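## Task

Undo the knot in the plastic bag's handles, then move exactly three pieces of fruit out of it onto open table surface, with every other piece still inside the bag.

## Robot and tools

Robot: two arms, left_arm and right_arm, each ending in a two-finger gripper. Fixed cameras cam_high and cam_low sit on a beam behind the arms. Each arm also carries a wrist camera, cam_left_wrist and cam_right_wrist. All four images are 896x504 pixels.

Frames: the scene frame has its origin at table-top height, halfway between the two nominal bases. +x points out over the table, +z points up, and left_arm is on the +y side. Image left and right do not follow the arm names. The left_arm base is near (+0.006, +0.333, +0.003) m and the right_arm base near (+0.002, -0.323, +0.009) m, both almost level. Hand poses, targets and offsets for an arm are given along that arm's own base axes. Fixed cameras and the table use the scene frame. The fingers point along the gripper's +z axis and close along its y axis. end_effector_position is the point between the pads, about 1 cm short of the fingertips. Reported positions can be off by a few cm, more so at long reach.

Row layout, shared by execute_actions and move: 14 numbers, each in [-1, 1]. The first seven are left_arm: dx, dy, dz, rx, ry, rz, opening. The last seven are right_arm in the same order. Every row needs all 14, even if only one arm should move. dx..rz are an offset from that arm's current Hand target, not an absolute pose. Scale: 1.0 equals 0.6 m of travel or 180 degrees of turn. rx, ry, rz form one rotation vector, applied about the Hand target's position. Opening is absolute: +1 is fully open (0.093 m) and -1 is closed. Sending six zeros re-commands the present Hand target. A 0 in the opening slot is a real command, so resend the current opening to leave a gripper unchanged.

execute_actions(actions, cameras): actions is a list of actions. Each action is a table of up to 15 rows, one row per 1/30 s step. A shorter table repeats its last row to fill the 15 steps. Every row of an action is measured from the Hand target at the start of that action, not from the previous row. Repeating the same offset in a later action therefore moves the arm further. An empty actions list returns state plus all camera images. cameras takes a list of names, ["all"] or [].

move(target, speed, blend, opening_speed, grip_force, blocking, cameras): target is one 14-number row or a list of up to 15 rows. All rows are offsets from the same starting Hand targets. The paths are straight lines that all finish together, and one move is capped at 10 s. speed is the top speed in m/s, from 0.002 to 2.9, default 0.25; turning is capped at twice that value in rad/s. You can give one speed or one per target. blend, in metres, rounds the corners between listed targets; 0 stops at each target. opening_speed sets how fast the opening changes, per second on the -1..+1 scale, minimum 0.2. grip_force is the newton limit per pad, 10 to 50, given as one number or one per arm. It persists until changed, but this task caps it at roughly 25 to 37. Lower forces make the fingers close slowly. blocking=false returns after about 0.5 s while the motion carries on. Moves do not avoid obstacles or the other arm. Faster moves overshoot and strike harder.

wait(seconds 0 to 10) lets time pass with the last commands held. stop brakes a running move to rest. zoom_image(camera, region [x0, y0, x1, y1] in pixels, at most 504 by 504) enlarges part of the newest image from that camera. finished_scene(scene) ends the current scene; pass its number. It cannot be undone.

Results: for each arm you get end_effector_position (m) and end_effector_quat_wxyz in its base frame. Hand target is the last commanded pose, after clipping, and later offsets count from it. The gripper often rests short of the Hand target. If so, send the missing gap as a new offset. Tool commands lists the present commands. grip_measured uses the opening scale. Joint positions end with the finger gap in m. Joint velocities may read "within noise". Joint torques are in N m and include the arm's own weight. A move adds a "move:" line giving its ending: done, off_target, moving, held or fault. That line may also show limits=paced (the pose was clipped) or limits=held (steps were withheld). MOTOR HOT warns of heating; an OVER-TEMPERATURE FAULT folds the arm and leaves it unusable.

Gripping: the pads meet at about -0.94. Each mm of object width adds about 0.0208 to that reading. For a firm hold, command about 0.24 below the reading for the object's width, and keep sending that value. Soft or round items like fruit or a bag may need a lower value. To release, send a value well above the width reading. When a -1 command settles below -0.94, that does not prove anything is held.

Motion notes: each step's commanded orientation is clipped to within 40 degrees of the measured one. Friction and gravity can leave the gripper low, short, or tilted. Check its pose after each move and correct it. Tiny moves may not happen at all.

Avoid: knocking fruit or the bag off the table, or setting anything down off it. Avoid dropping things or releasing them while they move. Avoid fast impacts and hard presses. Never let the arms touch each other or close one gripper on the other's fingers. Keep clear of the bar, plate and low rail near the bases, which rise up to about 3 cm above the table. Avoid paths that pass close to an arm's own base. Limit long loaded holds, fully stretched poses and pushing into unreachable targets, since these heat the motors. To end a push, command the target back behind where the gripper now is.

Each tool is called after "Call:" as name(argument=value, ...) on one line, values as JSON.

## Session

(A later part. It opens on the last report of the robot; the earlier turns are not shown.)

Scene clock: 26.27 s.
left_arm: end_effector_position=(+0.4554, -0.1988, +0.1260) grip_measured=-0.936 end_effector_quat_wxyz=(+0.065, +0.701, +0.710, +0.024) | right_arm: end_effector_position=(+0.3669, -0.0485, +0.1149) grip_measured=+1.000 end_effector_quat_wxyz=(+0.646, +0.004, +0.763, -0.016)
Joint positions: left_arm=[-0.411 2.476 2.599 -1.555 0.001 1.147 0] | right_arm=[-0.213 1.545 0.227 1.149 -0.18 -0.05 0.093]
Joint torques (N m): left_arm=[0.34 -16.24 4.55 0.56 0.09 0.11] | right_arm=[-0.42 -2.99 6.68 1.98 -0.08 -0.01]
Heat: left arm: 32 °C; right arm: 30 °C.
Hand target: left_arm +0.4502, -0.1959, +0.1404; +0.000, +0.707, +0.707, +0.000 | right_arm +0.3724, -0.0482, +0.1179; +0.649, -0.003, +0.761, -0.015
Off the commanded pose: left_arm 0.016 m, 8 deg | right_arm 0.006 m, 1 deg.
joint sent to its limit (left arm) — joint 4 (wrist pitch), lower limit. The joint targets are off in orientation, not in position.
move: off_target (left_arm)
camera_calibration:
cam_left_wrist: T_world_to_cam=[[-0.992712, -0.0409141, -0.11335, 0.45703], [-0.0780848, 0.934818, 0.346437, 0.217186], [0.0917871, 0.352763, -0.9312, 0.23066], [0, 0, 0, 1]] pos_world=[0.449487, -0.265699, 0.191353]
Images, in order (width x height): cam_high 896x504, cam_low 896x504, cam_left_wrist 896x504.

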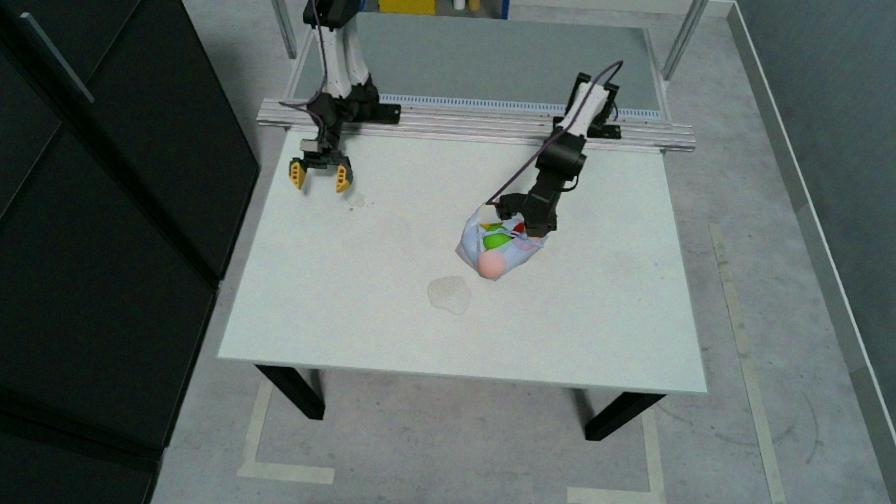

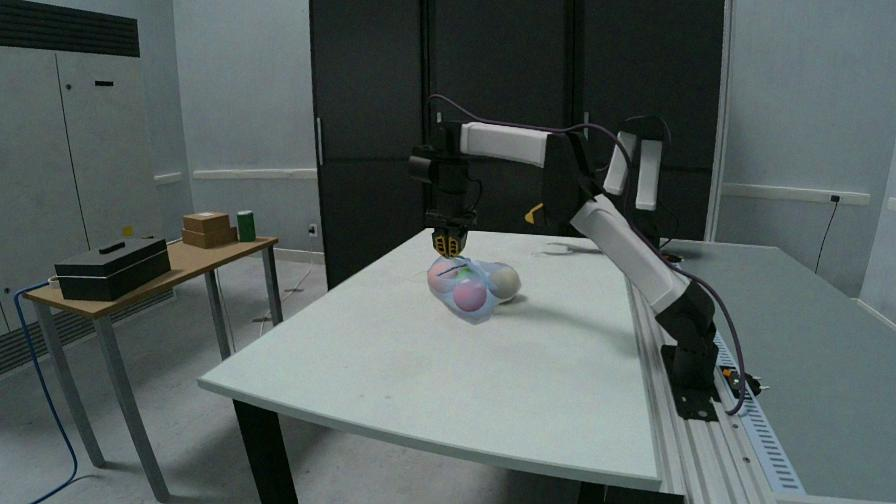

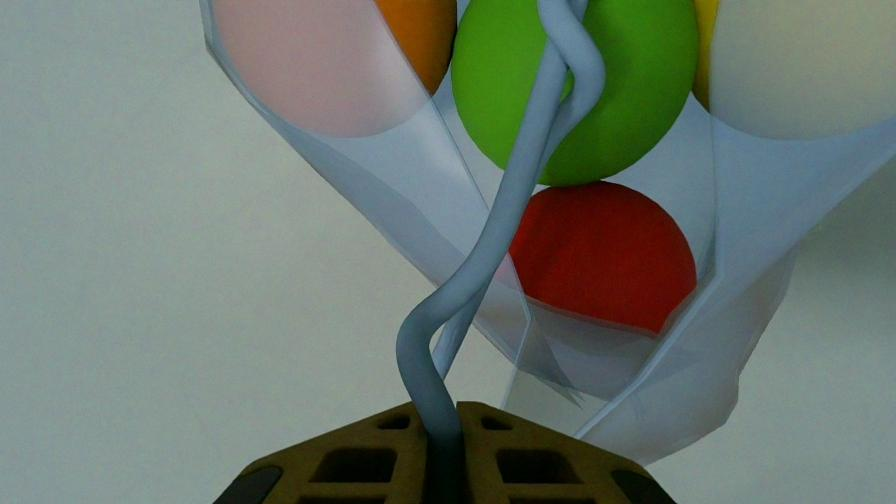

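Call:
move(target=[0,0.07,0.05,0,0,0,-1,0,0,0,0,0,0,1], speed=0.06, cameras=["cam_left_wrist","cam_high","cam_low"])

Call:
zoom_image(camera="cam_low", region=[400, 200, 540, 340])

Call:
zoom_image(camera="cam_high", region=[435, 185, 575, 300])

Scene clock: 28.80 s.
left_arm: end_effector_position=(+0.4564, -0.1573, +0.1560) grip_measured=-0.936 end_effector_quat_wxyz=(+0.077, +0.701, +0.709, +0.036) | right_arm: end_effector_position=(+0.3669, -0.0485, +0.1149) grip_measured=+1.000 end_effector_quat_wxyz=(+0.646, +0.004, +0.763, -0.016)
Joint positions: left_arm=[-0.332 2.368 2.523 -1.555 0.001 1.228 0] | right_arm=[-0.213 1.545 0.227 1.149 -0.18 -0.05 0.093]
Joint torques (N m): left_arm=[0.42 -15.68 4.56 0.63 0.1 0.11] | right_arm=[-0.44 -3.02 6.63 1.98 -0.06 -0.03]
Heat: left arm: 34 °C; right arm: 30 °C.
Hand target: left_arm +0.4501, -0.1540, +0.1704; +0.000, +0.707, +0.707, +0.000 | right_arm +0.3724, -0.0482, +0.1179; +0.649, -0.003, +0.761, -0.015
Off the commanded pose: left_arm 0.016 m, 10 deg | right_arm 0.006 m, 1 deg.
joint sent to its limit (left arm) — joint 4 (wrist pitch), lower limit. The joint targets are off in orientation, not in position.
move: off_target (left_arm)
camera_calibration:
cam_left_wrist: T_world_to_cam=[[-0.988281, -0.0406717, -0.147128, 0.466472], [-0.0896297, 0.934816, 0.343637, 0.173767], [0.123561, 0.352797, -0.927506, 0.228831], [0, 0, 0, 1]] pos_world=[0.448305, -0.224199, 0.22116]
Images, in order (width x height): cam_high 896x504, cam_low 896x504, cam_left_wrist 896x504.

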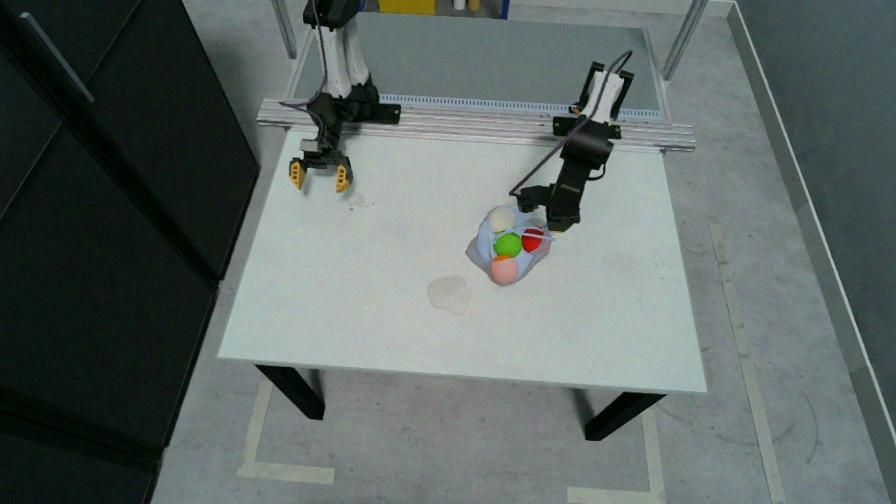

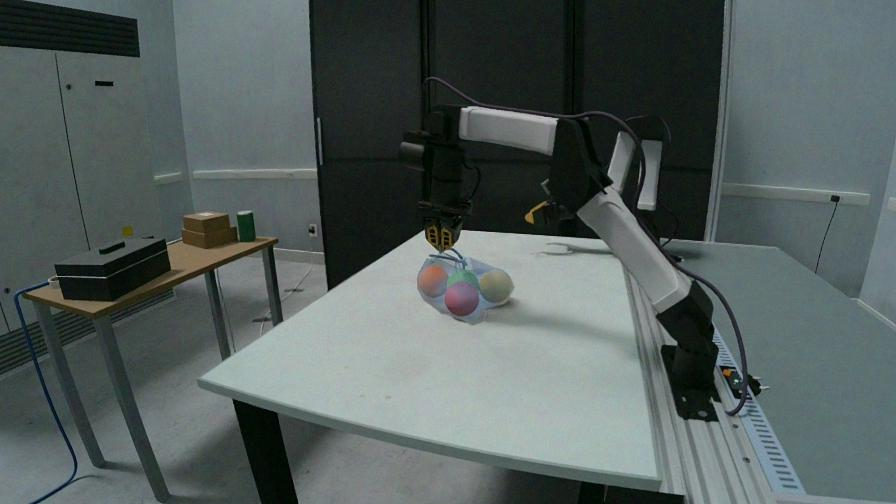

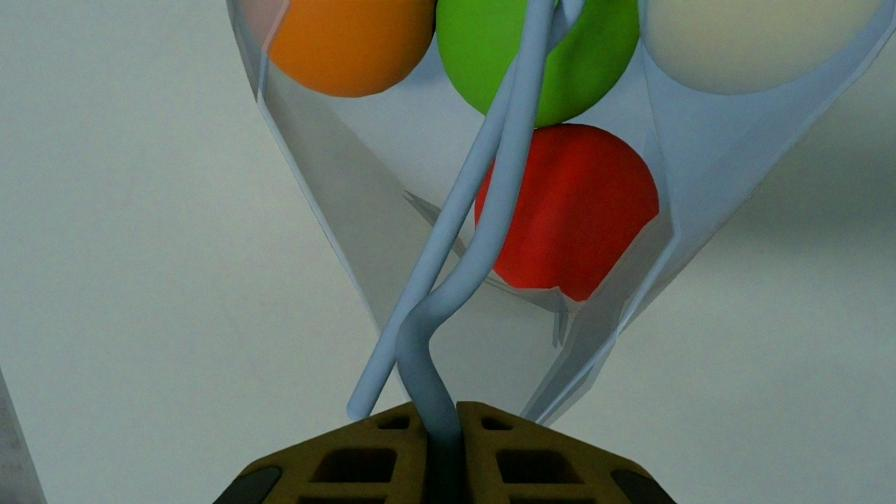

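Scaled by 3.600 from the camera's 896x504 image, which has a finer 1280x720 frame.

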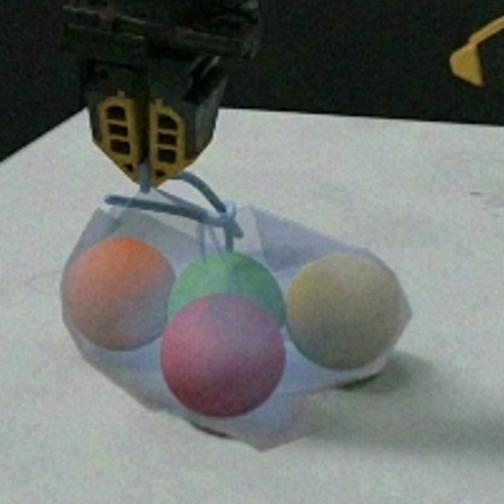

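Scaled by 3.600 from the camera's 896x504 image, which has a finer 1280x720 frame.

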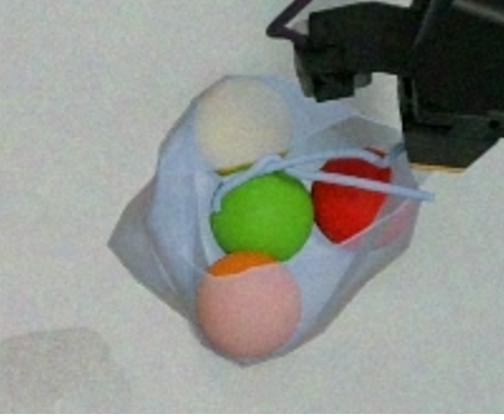

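Call:
move(target=[0,0.07,0.08,0,0,0,-1,0,0,0,0,0,0,1], speed=0.06, cameras=["cam_left_wrist","cam_high","cam_low"])

Call:
zoom_image(camera="cam_low", region=[400, 200, 540, 340])

Call:
zoom_image(camera="cam_high", region=[435, 185, 575, 300])

Scene clock: 31.37 s.
left_arm: end_effector_position=(+0.4580, -0.1151, +0.2048) grip_measured=-0.936 end_effector_quat_wxyz=(+0.116, +0.697, +0.705, +0.068) | right_arm: end_effector_position=(+0.3669, -0.0485, +0.1149) grip_measured=+1.000 end_effector_quat_wxyz=(+0.646, +0.004, +0.763, -0.016)
Joint positions: left_arm=[-0.246 2.249 2.503 -1.555 0.001 1.313 0] | right_arm=[-0.213 1.545 0.227 1.149 -0.18 -0.05 0.093]
Joint torques (N m): left_arm=[0.4 -14.84 4.59 0.81 0.09 0.1] | right_arm=[-0.47 -3.04 6.68 1.97 -0.09 -0.03]
Heat: left arm: 36 °C; right arm: 30 °C.
Hand target: left_arm +0.4501, -0.1119, +0.2185; +0.001, +0.707, +0.707, +0.000 | right_arm +0.3724, -0.0482, +0.1179; +0.649, -0.003, +0.761, -0.015
Off the commanded pose: left_arm 0.016 m, 15 deg | right_arm 0.006 m, 1 deg.
joint sent to its limit (left arm) — joint 4 (wrist pitch), lower limit. The joint targets are off in orientation, not in position.
move: off_target (left_arm)
camera_calibration:
cam_left_wrist: T_world_to_cam=[[-0.968562, -0.0453392, -0.244604, 0.487407], [-0.125511, 0.937997, 0.323124, 0.13867], [0.214788, 0.343666, -0.914199, 0.213377], [0, 0, 0, 1]] pos_world=[0.443658, -0.181304, 0.269483]
Images, in order (width x height): cam_high 896x504, cam_low 896x504, cam_left_wrist 896x504.

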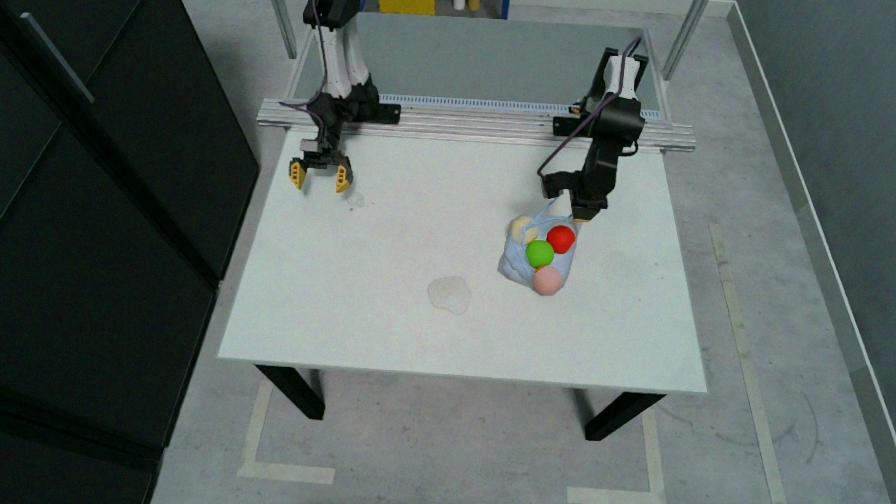

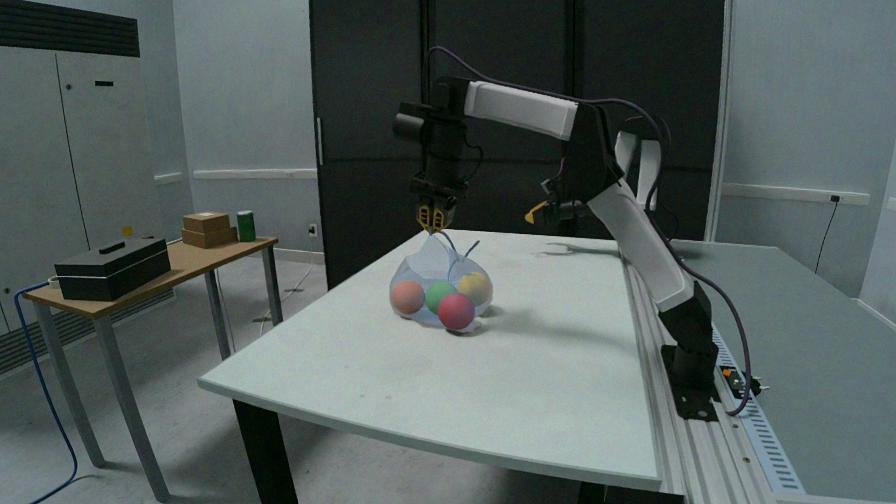

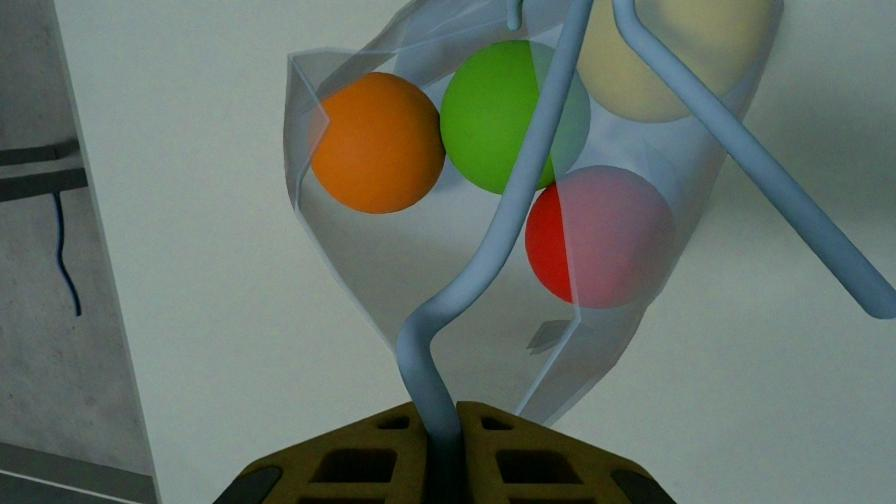

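Scaled by 3.600 from the camera's 896x504 image, which has a finer 1280x720 frame.

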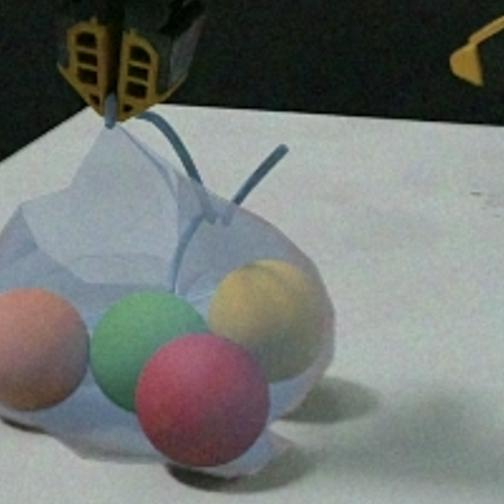

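Scaled by 3.600 from the camera's 896x504 image, which has a finer 1280x720 frame.

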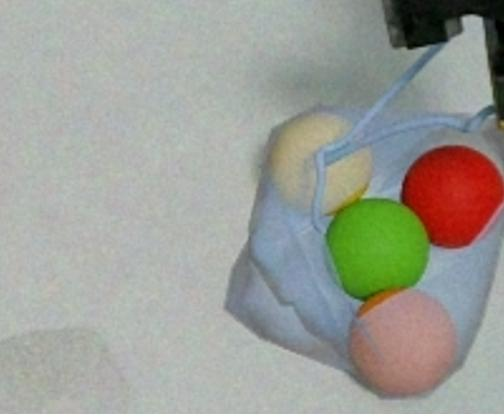

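Call:
move(target=[0,0,0,0,0,0,-1,-0.18,0.63,0.14,0,0,0.17,0], cameras=["cam_right_wrist","cam_high"])

Call:
zoom_image(camera="cam_right_wrist", region=[250, 0, 700, 400])

Scene clock: 35.10 s.
left_arm: end_effector_position=(+0.4580, -0.1151, +0.2048) grip_measured=-0.936 end_effector_quat_wxyz=(+0.116, +0.697, +0.705, +0.068) | right_arm: end_effector_position=(+0.2622, +0.3249, +0.2010) grip_measured=+0.001 end_effector_quat_wxyz=(+0.631, -0.206, +0.730, +0.159)
Joint positions: left_arm=[-0.246 2.249 2.503 -1.555 0.001 1.314 0] | right_arm=[1.117 1.431 0.627 0.62 0.587 0.075 0.045]
Joint torques (N m): left_arm=[0.43 -14.79 4.46 0.82 0.1 0.12] | right_arm=[0.12 -3.18 9.21 1.74 0.27 0.13]
Heat: left arm: 37 °C; right arm: 31 °C.
Hand target: left_arm +0.4501, -0.1119, +0.2185; +0.001, +0.707, +0.707, +0.000 | right_arm +0.2644, +0.3298, +0.2019; +0.629, -0.204, +0.733, +0.157
Off the commanded pose: left_arm 0.016 m, 15 deg | right_arm 0.005 m, 1 deg.
joint sent to its limit (left arm) — joint 4 (wrist pitch), lower limit. The joint targets are off in orientation, not in position.
move: off_target (left_arm)
camera_calibration:
cam_right_wrist: T_world_to_cam=[[0.479271, -0.876237, 0.0500755, 0.144515], [-0.47538, -0.307131, -0.82443, 0.429698], [0.737776, 0.37132, -0.563745, -0.111222], [0, 0, 0, 1]] pos_world=[0.217065, 0.299902, 0.284318]
Images, in order (width x height): cam_high 896x504, cam_right_wrist 896x504.

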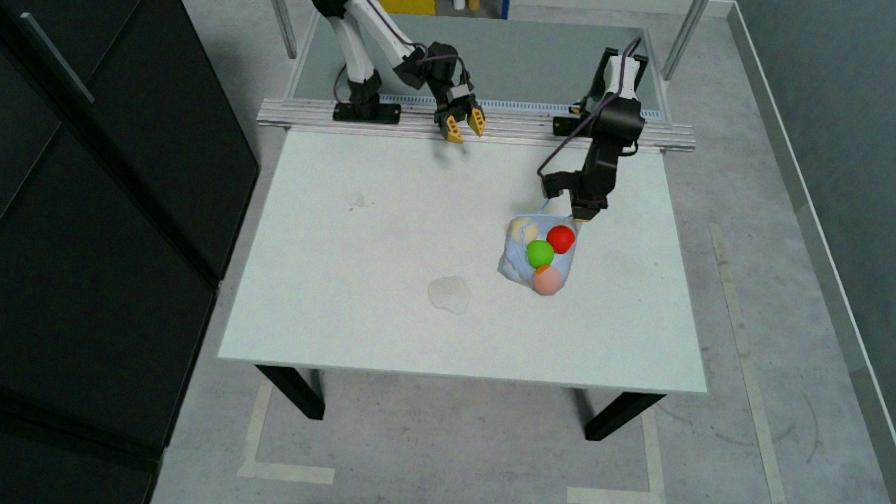

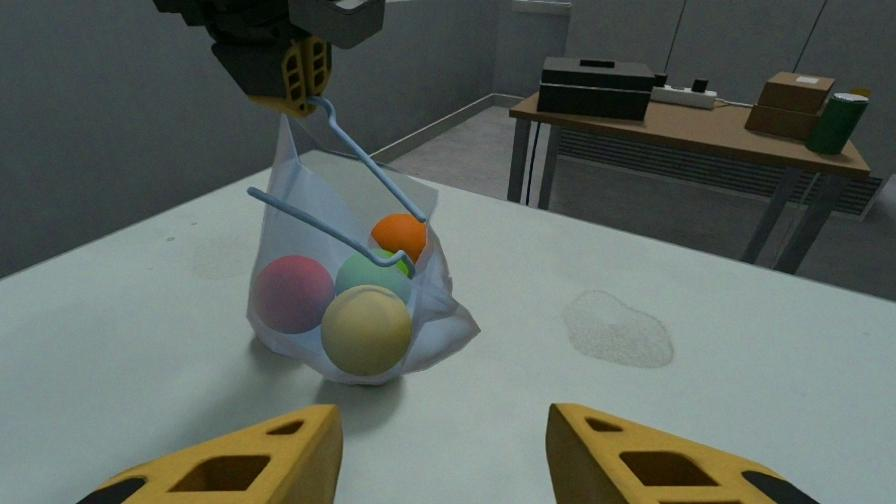

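Scaled by 1.120 from the camera's 896x504 image, which has a finer 1280x720 frame.

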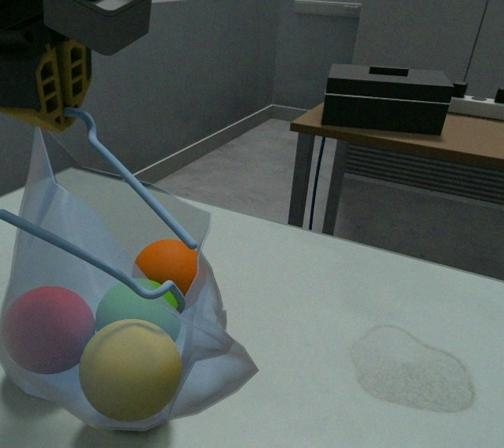

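Call:
move(target=[[0.02,0.1,-0.12,0,0,0,-1,0,0,0,0,0,0,0],[0.02,0.12,-0.2,0,0,0,-1,0,0,0,0,0,0,0]], speed=0.1, cameras=["cam_right_wrist","cam_high","cam_left_wrist"])

Call:
zoom_image(camera="cam_high", region=[475, 185, 615, 310])

Scene clock: 38.93 s.
left_arm: end_effector_position=(+0.4602, -0.0408, +0.1093) grip_measured=-0.936 end_effector_quat_wxyz=(+0.007, +0.703, +0.711, +0.004) | right_arm: end_effector_position=(+0.2622, +0.3248, +0.2009) grip_measured=+0.001 end_effector_quat_wxyz=(+0.631, -0.206, +0.731, +0.159)
Joint positions: left_arm=[-0.087 2.391 2.383 -1.548 0.003 1.472 0] | right_arm=[1.117 1.431 0.627 0.62 0.588 0.075 0.045]
Joint torques (N m): left_arm=[0.35 -11.19 5.07 0.53 0.08 0.12] | right_arm=[0.12 -3.22 9.2 1.73 0.24 0.13]
Heat: left arm: 38 °C; right arm: 31 °C.
Hand target: left_arm +0.4621, -0.0400, +0.0984; +0.000, +0.707, +0.707, +0.000 | right_arm +0.2644, +0.3298, +0.2019; +0.629, -0.204, +0.733, +0.157
Off the commanded pose: left_arm 0.011 m, 1 deg | right_arm 0.006 m, 0 deg.
move: off_target (left_arm)
camera_calibration:
cam_left_wrist: T_world_to_cam=[[-0.999312, -0.0368739, -0.0039269, 0.457688], [-0.0353484, 0.915224, 0.401392, 0.0490998], [-0.0112069, 0.401254, -0.915898, 0.206625], [0, 0, 0, 1]] pos_world=[0.461425, -0.11097, 0.171337]
cam_right_wrist: T_world_to_cam=[[0.478871, -0.876448, 0.0502102, 0.144585], [-0.475926, -0.307244, -0.824072, 0.429716], [0.737684, 0.370728, -0.564255, -0.111009], [0, 0, 0, 1]] pos_world=[0.217165, 0.299904, 0.28422]
Images, in order (width x height): cam_high 896x504, cam_left_wrist 896x504, cam_right_wrist 896x504.

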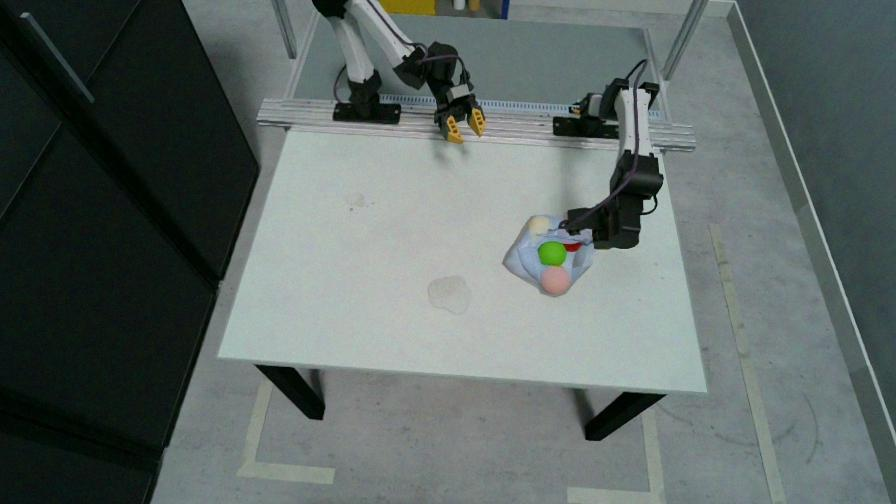

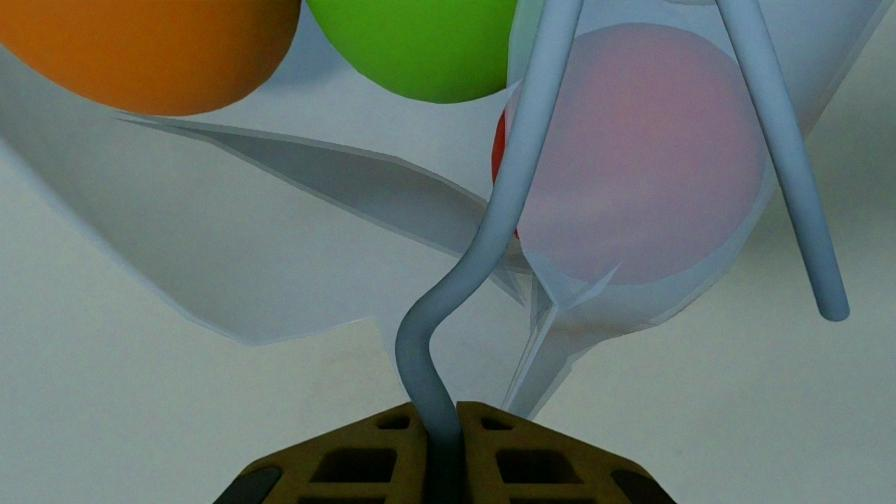

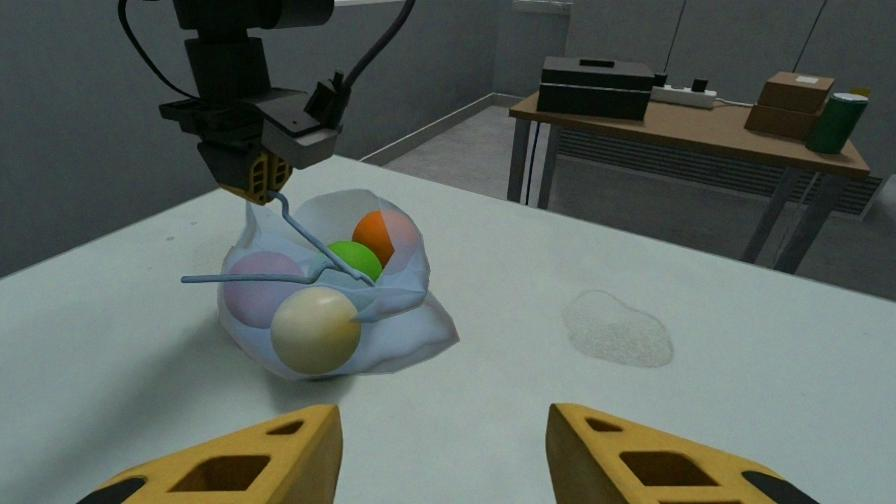

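Scaled by 3.600 from the camera's 896x504 image, which has a finer 1280x720 frame.

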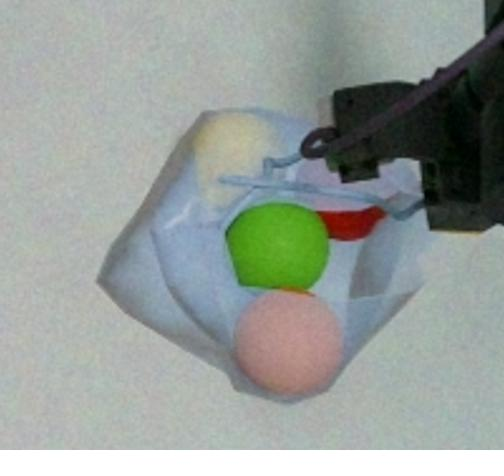

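Call:
move(target=[[0,0.03,-0.08,0,0,0,-1,0,0,0,0,0,0,0],[0,0.03,-0.08,0,0,0,-0.5,0,0,0,0,0,0,0],[0,0.03,0.14,0,0,0,-0.5,0,0,0,0,0,0,0],[-0.06,-0.1,0.22,0,0,0,1,0,0,0,0,0,0,0]], speed=[0.1,0.1,0.12,0.25], cameras=["cam_right_wrist","cam_high","cam_left_wrist"])

Call:
zoom_image(camera="cam_high", region=[475, 185, 615, 310])

Scene clock: 44.73 s.
left_arm: end_effector_position=(+0.4336, -0.1014, +0.2285) grip_measured=+1.000 end_effector_quat_wxyz=(+0.119, +0.705, +0.695, +0.077) | right_arm: end_effector_position=(+0.2622, +0.3248, +0.2009) grip_measured=+0.001 end_effector_quat_wxyz=(+0.631, -0.206, +0.731, +0.159)
Joint positions: left_arm=[-0.231 2.114 2.377 -1.55 -0.004 1.353 0.093] | right_arm=[1.117 1.431 0.627 0.62 0.588 0.075 0.045]
Joint torques (N m): left_arm=[0.28 -12.03 4.52 0.8 0.11 -0.12] | right_arm=[-0.01 -3.26 9.22 1.73 0.24 0.16]
Heat: left arm: 40 °C; right arm: 32 °C.
Hand target: left_arm +0.4261, -0.0999, +0.2304; +0.000, +0.707, +0.707, +0.000 | right_arm +0.2644, +0.3298, +0.2019; +0.629, -0.204, +0.733, +0.157
Off the commanded pose: left_arm 0.008 m, 16 deg | right_arm 0.006 m, 1 deg.
joint sent to its limit (left arm) — joint 4 (wrist pitch), lower limit. The joint targets are off in orientation, not in position.
move: off_target (left_arm); target 4's new opening was sent with left_arm's hand 0.008 m and 16 deg from that target
camera_calibration:
cam_left_wrist: T_world_to_cam=[[-0.964619, -0.0200739, -0.262881, 0.475145], [-0.109966, 0.936858, 0.331972, 0.106228], [0.239619, 0.349135, -0.905918, 0.22347], [0, 0, 0, 1]] pos_world=[0.416468, -0.168004, 0.292088]
cam_right_wrist: T_world_to_cam=[[0.478871, -0.876448, 0.0502102, 0.144585], [-0.475926, -0.307244, -0.824072, 0.429716], [0.737684, 0.370728, -0.564255, -0.111009], [0, 0, 0, 1]] pos_world=[0.217165, 0.299904, 0.28422]
Images, in order (width x height): cam_high 896x504, cam_left_wrist 896x504, cam_right_wrist 896x504.

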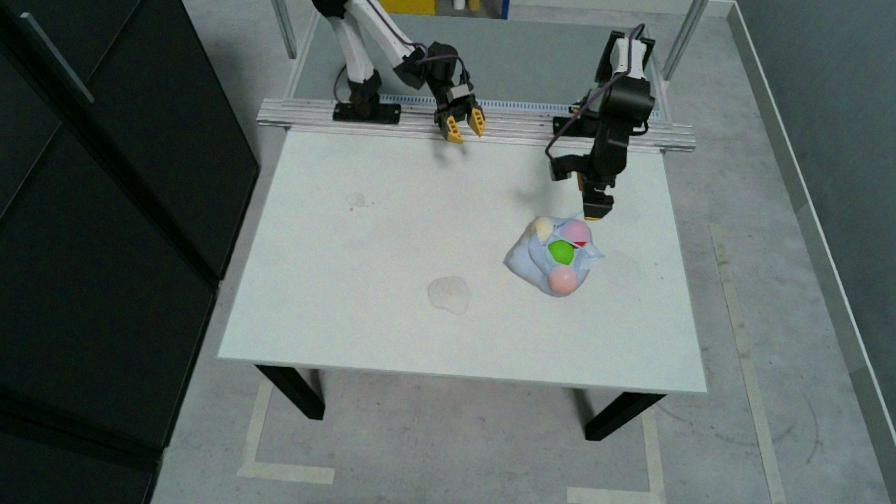

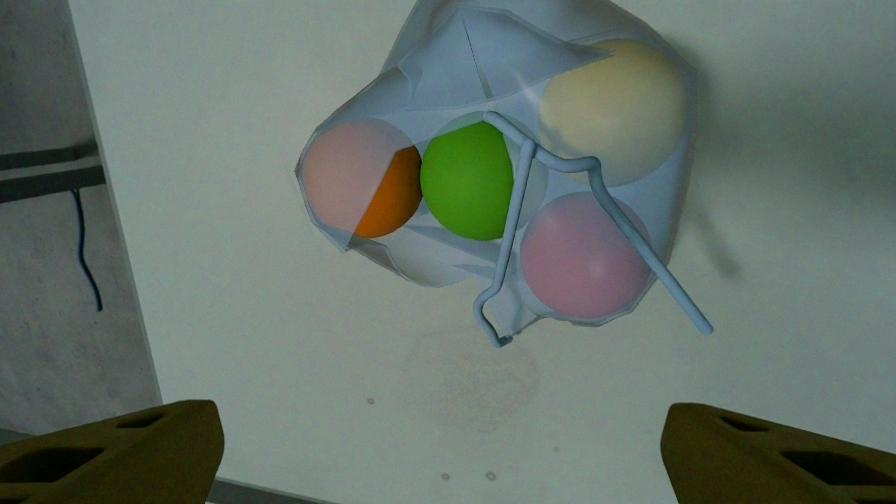

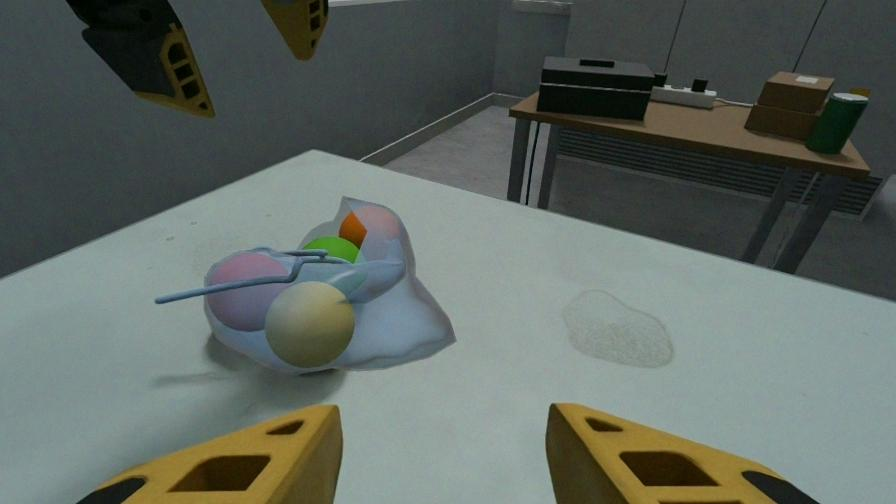

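Scaled by 3.600 from the camera's 896x504 image, which has a finer 1280x720 frame.

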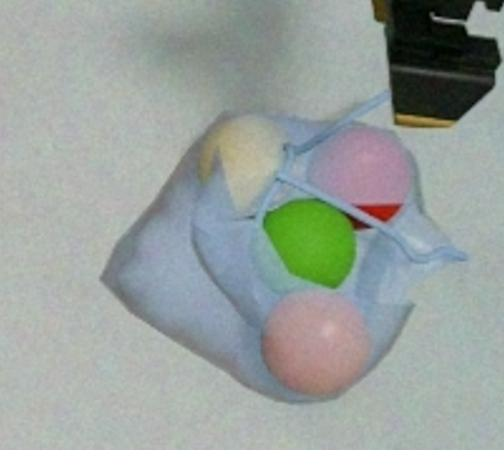

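Call:
move(target=[0.032,-0.084,-0.15,0,0,0.311,-0.3,0,0,0,0,0,0,0], cameras=["cam_right_wrist","cam_left_wrist"])

Scene clock: 49.47 s.
left_arm: end_effector_position=(+0.4464, -0.1413, +0.1436) grip_measured=-0.298 end_effector_quat_wxyz=(+0.053, +0.292, +0.955, +0.008) | right_arm: end_effector_position=(+0.2622, +0.3248, +0.2009) grip_measured=+0.001 end_effector_quat_wxyz=(+0.631, -0.206, +0.731, +0.159)
Joint positions: left_arm=[-0.313 2.341 2.43 -1.553 -0.018 0.281 0.031] | right_arm=[1.117 1.431 0.627 0.62 0.588 0.075 0.045]
Joint torques (N m): left_arm=[-0.88 -10.84 8.1 0.52 0.19 -0.11] | right_arm=[0.02 -3.15 9.11 1.73 0.26 0.13]
Heat: left arm: 40 °C; right arm: 32 °C.
Hand target: left_arm +0.4453, -0.1503, +0.1405; +0.001, +0.293, +0.956, +0.000 | right_arm +0.2644, +0.3298, +0.2019; +0.629, -0.204, +0.733, +0.157
Off the commanded pose: left_arm 0.010 m, 6 deg | right_arm 0.006 m, 1 deg.
joint sent to its limit (left arm) — joint 4 (wrist pitch), lower limit. The joint targets are off in orientation, not in position.
move: off_target (left_arm)
camera_calibration:
cam_left_wrist: T_world_to_cam=[[-0.536139, -0.843453, -0.033797, 0.12398], [-0.80709, 0.500473, 0.31326, 0.425466], [-0.247306, 0.195228, -0.949066, 0.359229], [0, 0, 0, 1]] pos_world=[0.4987, -0.178495, 0.211841]
cam_right_wrist: T_world_to_cam=[[0.478871, -0.876448, 0.0502102, 0.144585], [-0.475926, -0.307244, -0.824072, 0.429716], [0.737684, 0.370728, -0.564255, -0.111009], [0, 0, 0, 1]] pos_world=[0.217165, 0.299904, 0.28422]
Images, in order (width x height): cam_left_wrist 896x504, cam_right_wrist 896x504.

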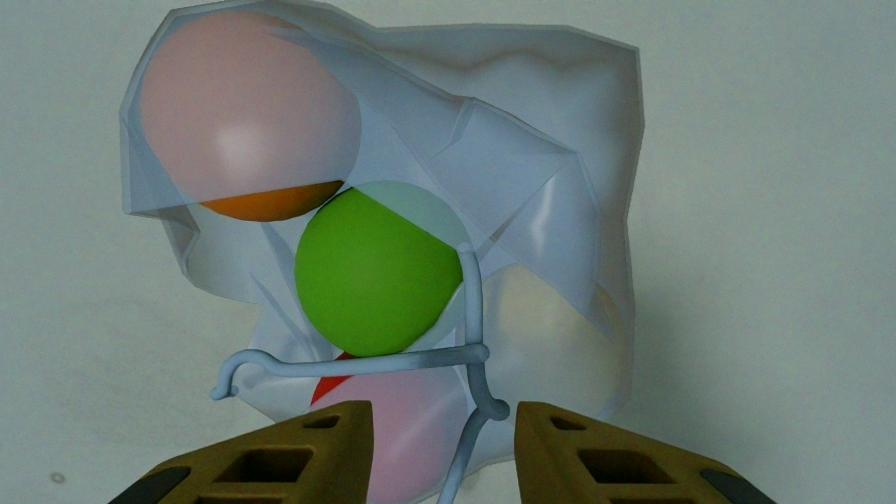

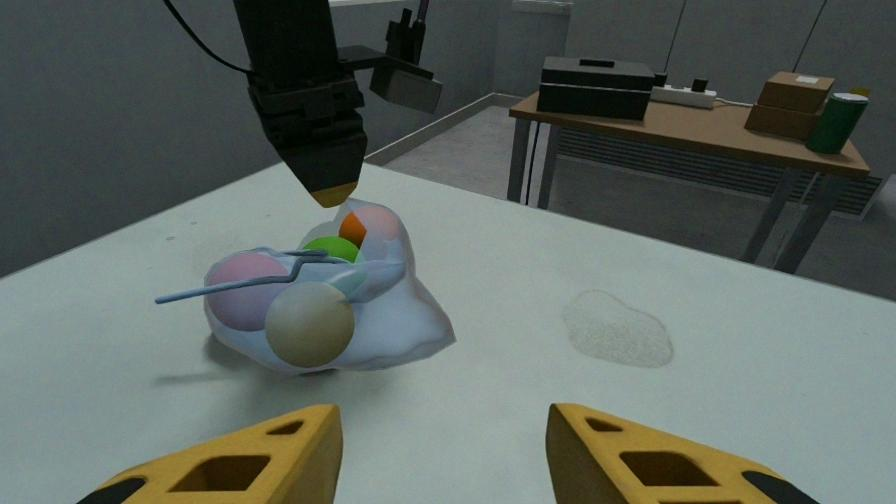

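Call:
move(target=[[0.002,-0.012,-0.12,0,0,0,-0.55,0,0,0,0,0,0,0],[0.002,-0.012,-0.12,0,0,0,-1,0,0,0,0,0,0,0]], speed=0.1, cameras=["cam_right_wrist","cam_left_wrist"])

Call:
zoom_image(camera="cam_right_wrist", region=[150, 100, 500, 400])

Scene clock: 52.33 s.
left_arm: end_effector_position=(+0.4481, -0.1479, +0.0806) grip_measured=-0.942 end_effector_quat_wxyz=(+0.008, +0.291, +0.957, +0.007) | right_arm: end_effector_position=(+0.2622, +0.3248, +0.2009) grip_measured=+0.001 end_effector_quat_wxyz=(+0.631, -0.206, +0.731, +0.159)
Joint positions: left_arm=[-0.324 2.422 2.324 -1.457 -0.015 0.266 0] | right_arm=[1.117 1.431 0.627 0.62 0.588 0.075 0.045]
Joint torques (N m): left_arm=[-1.01 -11.49 5.12 0.62 0.16 -0.1] | right_arm=[0.03 -3.19 9.24 1.75 0.27 0.13]
Heat: left arm: 40 °C; right arm: 32 °C.
Hand target: left_arm +0.4464, -0.1575, +0.0684; +0.000, +0.293, +0.956, +0.000 | right_arm +0.2644, +0.3298, +0.2019; +0.629, -0.204, +0.733, +0.157
Off the commanded pose: left_arm 0.016 m, 1 deg | right_arm 0.006 m, 0 deg.
move: off_target (left_arm); target 2's new opening was sent with left_arm's hand 0.016 m and 1 deg from that target
camera_calibration:
cam_left_wrist: T_world_to_cam=[[-0.535278, -0.844639, -0.00794177, 0.114444], [-0.777403, 0.488947, 0.395696, 0.428198], [-0.330337, 0.217981, -0.918347, 0.339375], [0, 0, 0, 1]] pos_world=[0.50625, -0.18668, 0.143137]
cam_right_wrist: T_world_to_cam=[[0.478871, -0.876448, 0.0502102, 0.144585], [-0.475926, -0.307244, -0.824072, 0.429716], [0.737684, 0.370728, -0.564255, -0.111009], [0, 0, 0, 1]] pos_world=[0.217165, 0.299904, 0.28422]
Images, in order (width x height): cam_left_wrist 896x504, cam_right_wrist 896x504.

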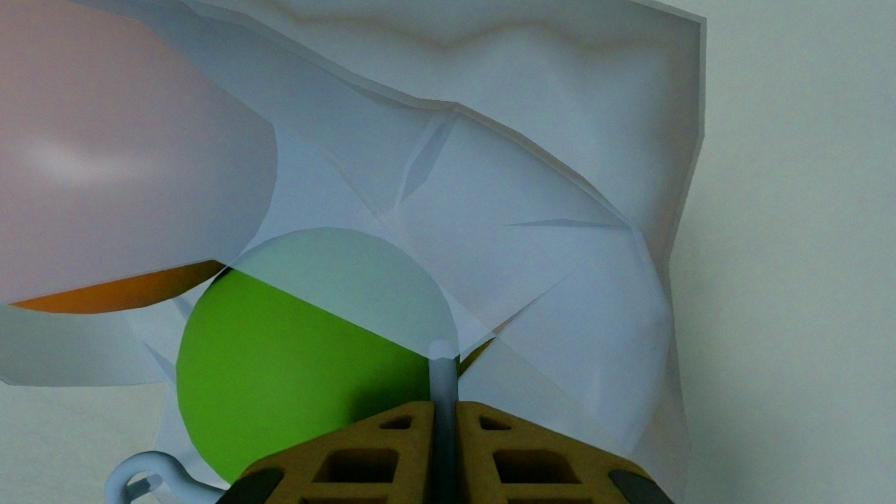

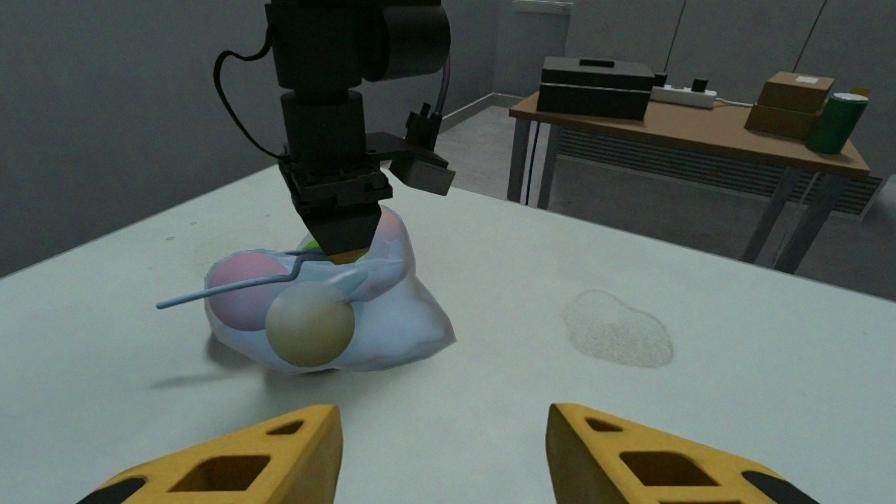

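Scaled by 1.440 from the camera's 896x504 image, which has a finer 1280x720 frame.

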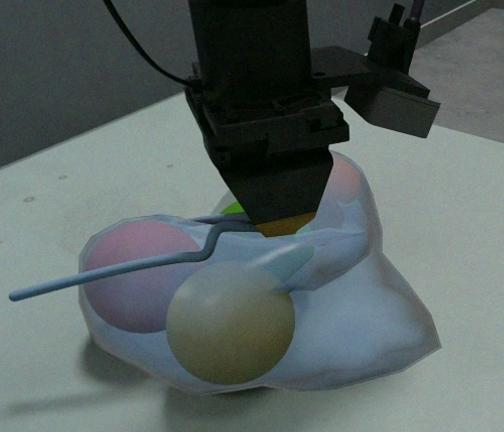

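Call:
move(target=[[-0.02,-0.05,0.12,0,0,0,-1,0,0,0,0,0,0,0],[-0.05,-0.22,0.1,0,0,0,-1,0,0,0,0,0,0,0]], speed=0.1, cameras=["cam_right_wrist","cam_left_wrist","cam_high"])

Call:
zoom_image(camera="cam_high", region=[475, 185, 615, 310])

Scene clock: 56.00 s.
left_arm: end_effector_position=(+0.4192, -0.2835, +0.1345) grip_measured=-0.942 end_effector_quat_wxyz=(+0.090, +0.293, +0.952, -0.020) | right_arm: end_effector_position=(+0.2622, +0.3248, +0.2009) grip_measured=+0.001 end_effector_quat_wxyz=(+0.631, -0.206, +0.731, +0.159)
Joint positions: left_arm=[-0.6 2.492 2.659 -1.554 -0.015 0 0] | right_arm=[1.117 1.431 0.627 0.62 0.588 0.075 0.045]
Joint torques (N m): left_arm=[-0.47 -11.38 7.84 0.69 0.15 -0.1] | right_arm=[0.08 -3.17 9.17 1.72 0.25 0.14]
Heat: left arm: 41 °C; right arm: 32 °C.
Hand target: left_arm +0.4165, -0.2896, +0.1284; +0.000, +0.293, +0.956, +0.000 | right_arm +0.2644, +0.3298, +0.2019; +0.629, -0.204, +0.733, +0.157
Off the commanded pose: left_arm 0.009 m, 10 deg | right_arm 0.006 m, 0 deg.
joint sent to its limit (left arm) — joint 4 (wrist pitch), lower limit. The joint targets are off in orientation, not in position.
move: off_target (left_arm)
camera_calibration:
cam_left_wrist: T_world_to_cam=[[-0.542661, -0.839952, -0.000104667, -0.011748], [-0.817025, 0.52782, 0.232113, 0.500289], [-0.194909, 0.126044, -0.972689, 0.333268], [0, 0, 0, 1]] pos_world=[0.46733, -0.315937, 0.208041]
cam_right_wrist: T_world_to_cam=[[0.478871, -0.876448, 0.0502102, 0.144585], [-0.475926, -0.307244, -0.824072, 0.429716], [0.737684, 0.370728, -0.564255, -0.111009], [0, 0, 0, 1]] pos_world=[0.217165, 0.299904, 0.28422]
Images, in order (width x height): cam_high 896x504, cam_left_wrist 896x504, cam_right_wrist 896x504.

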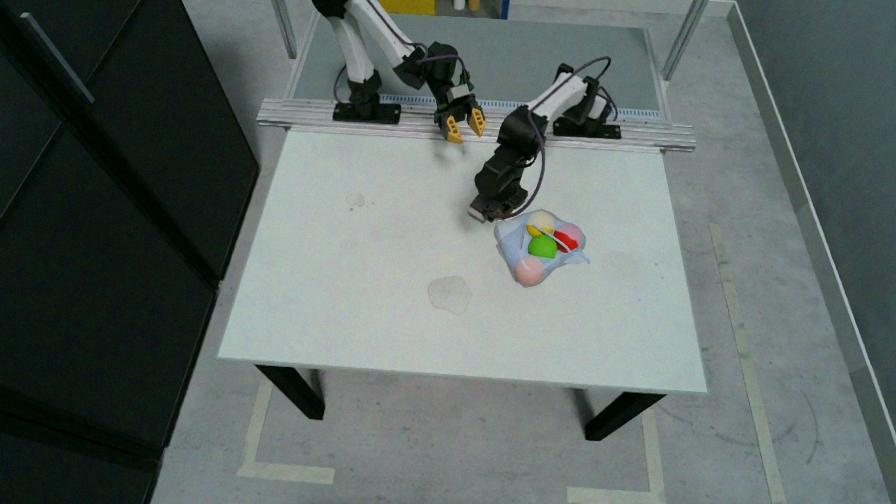

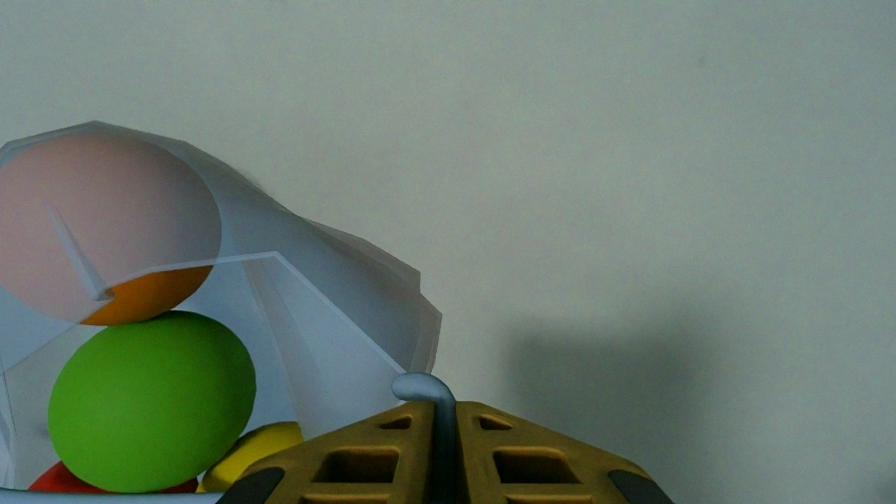

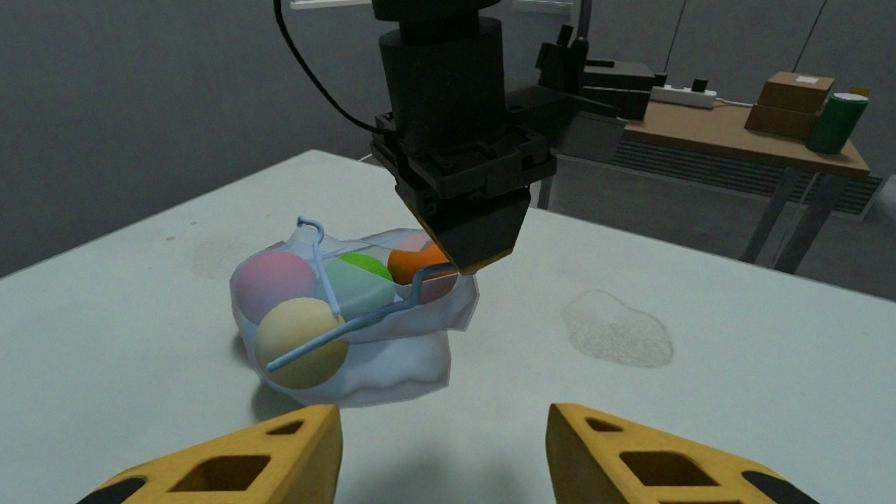

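Scaled by 3.600 from the camera's 896x504 image, which has a finer 1280x720 frame.

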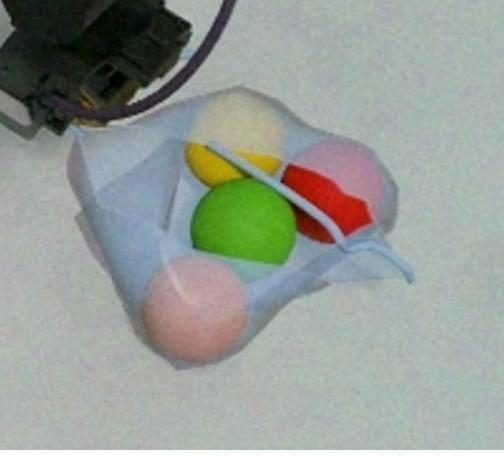

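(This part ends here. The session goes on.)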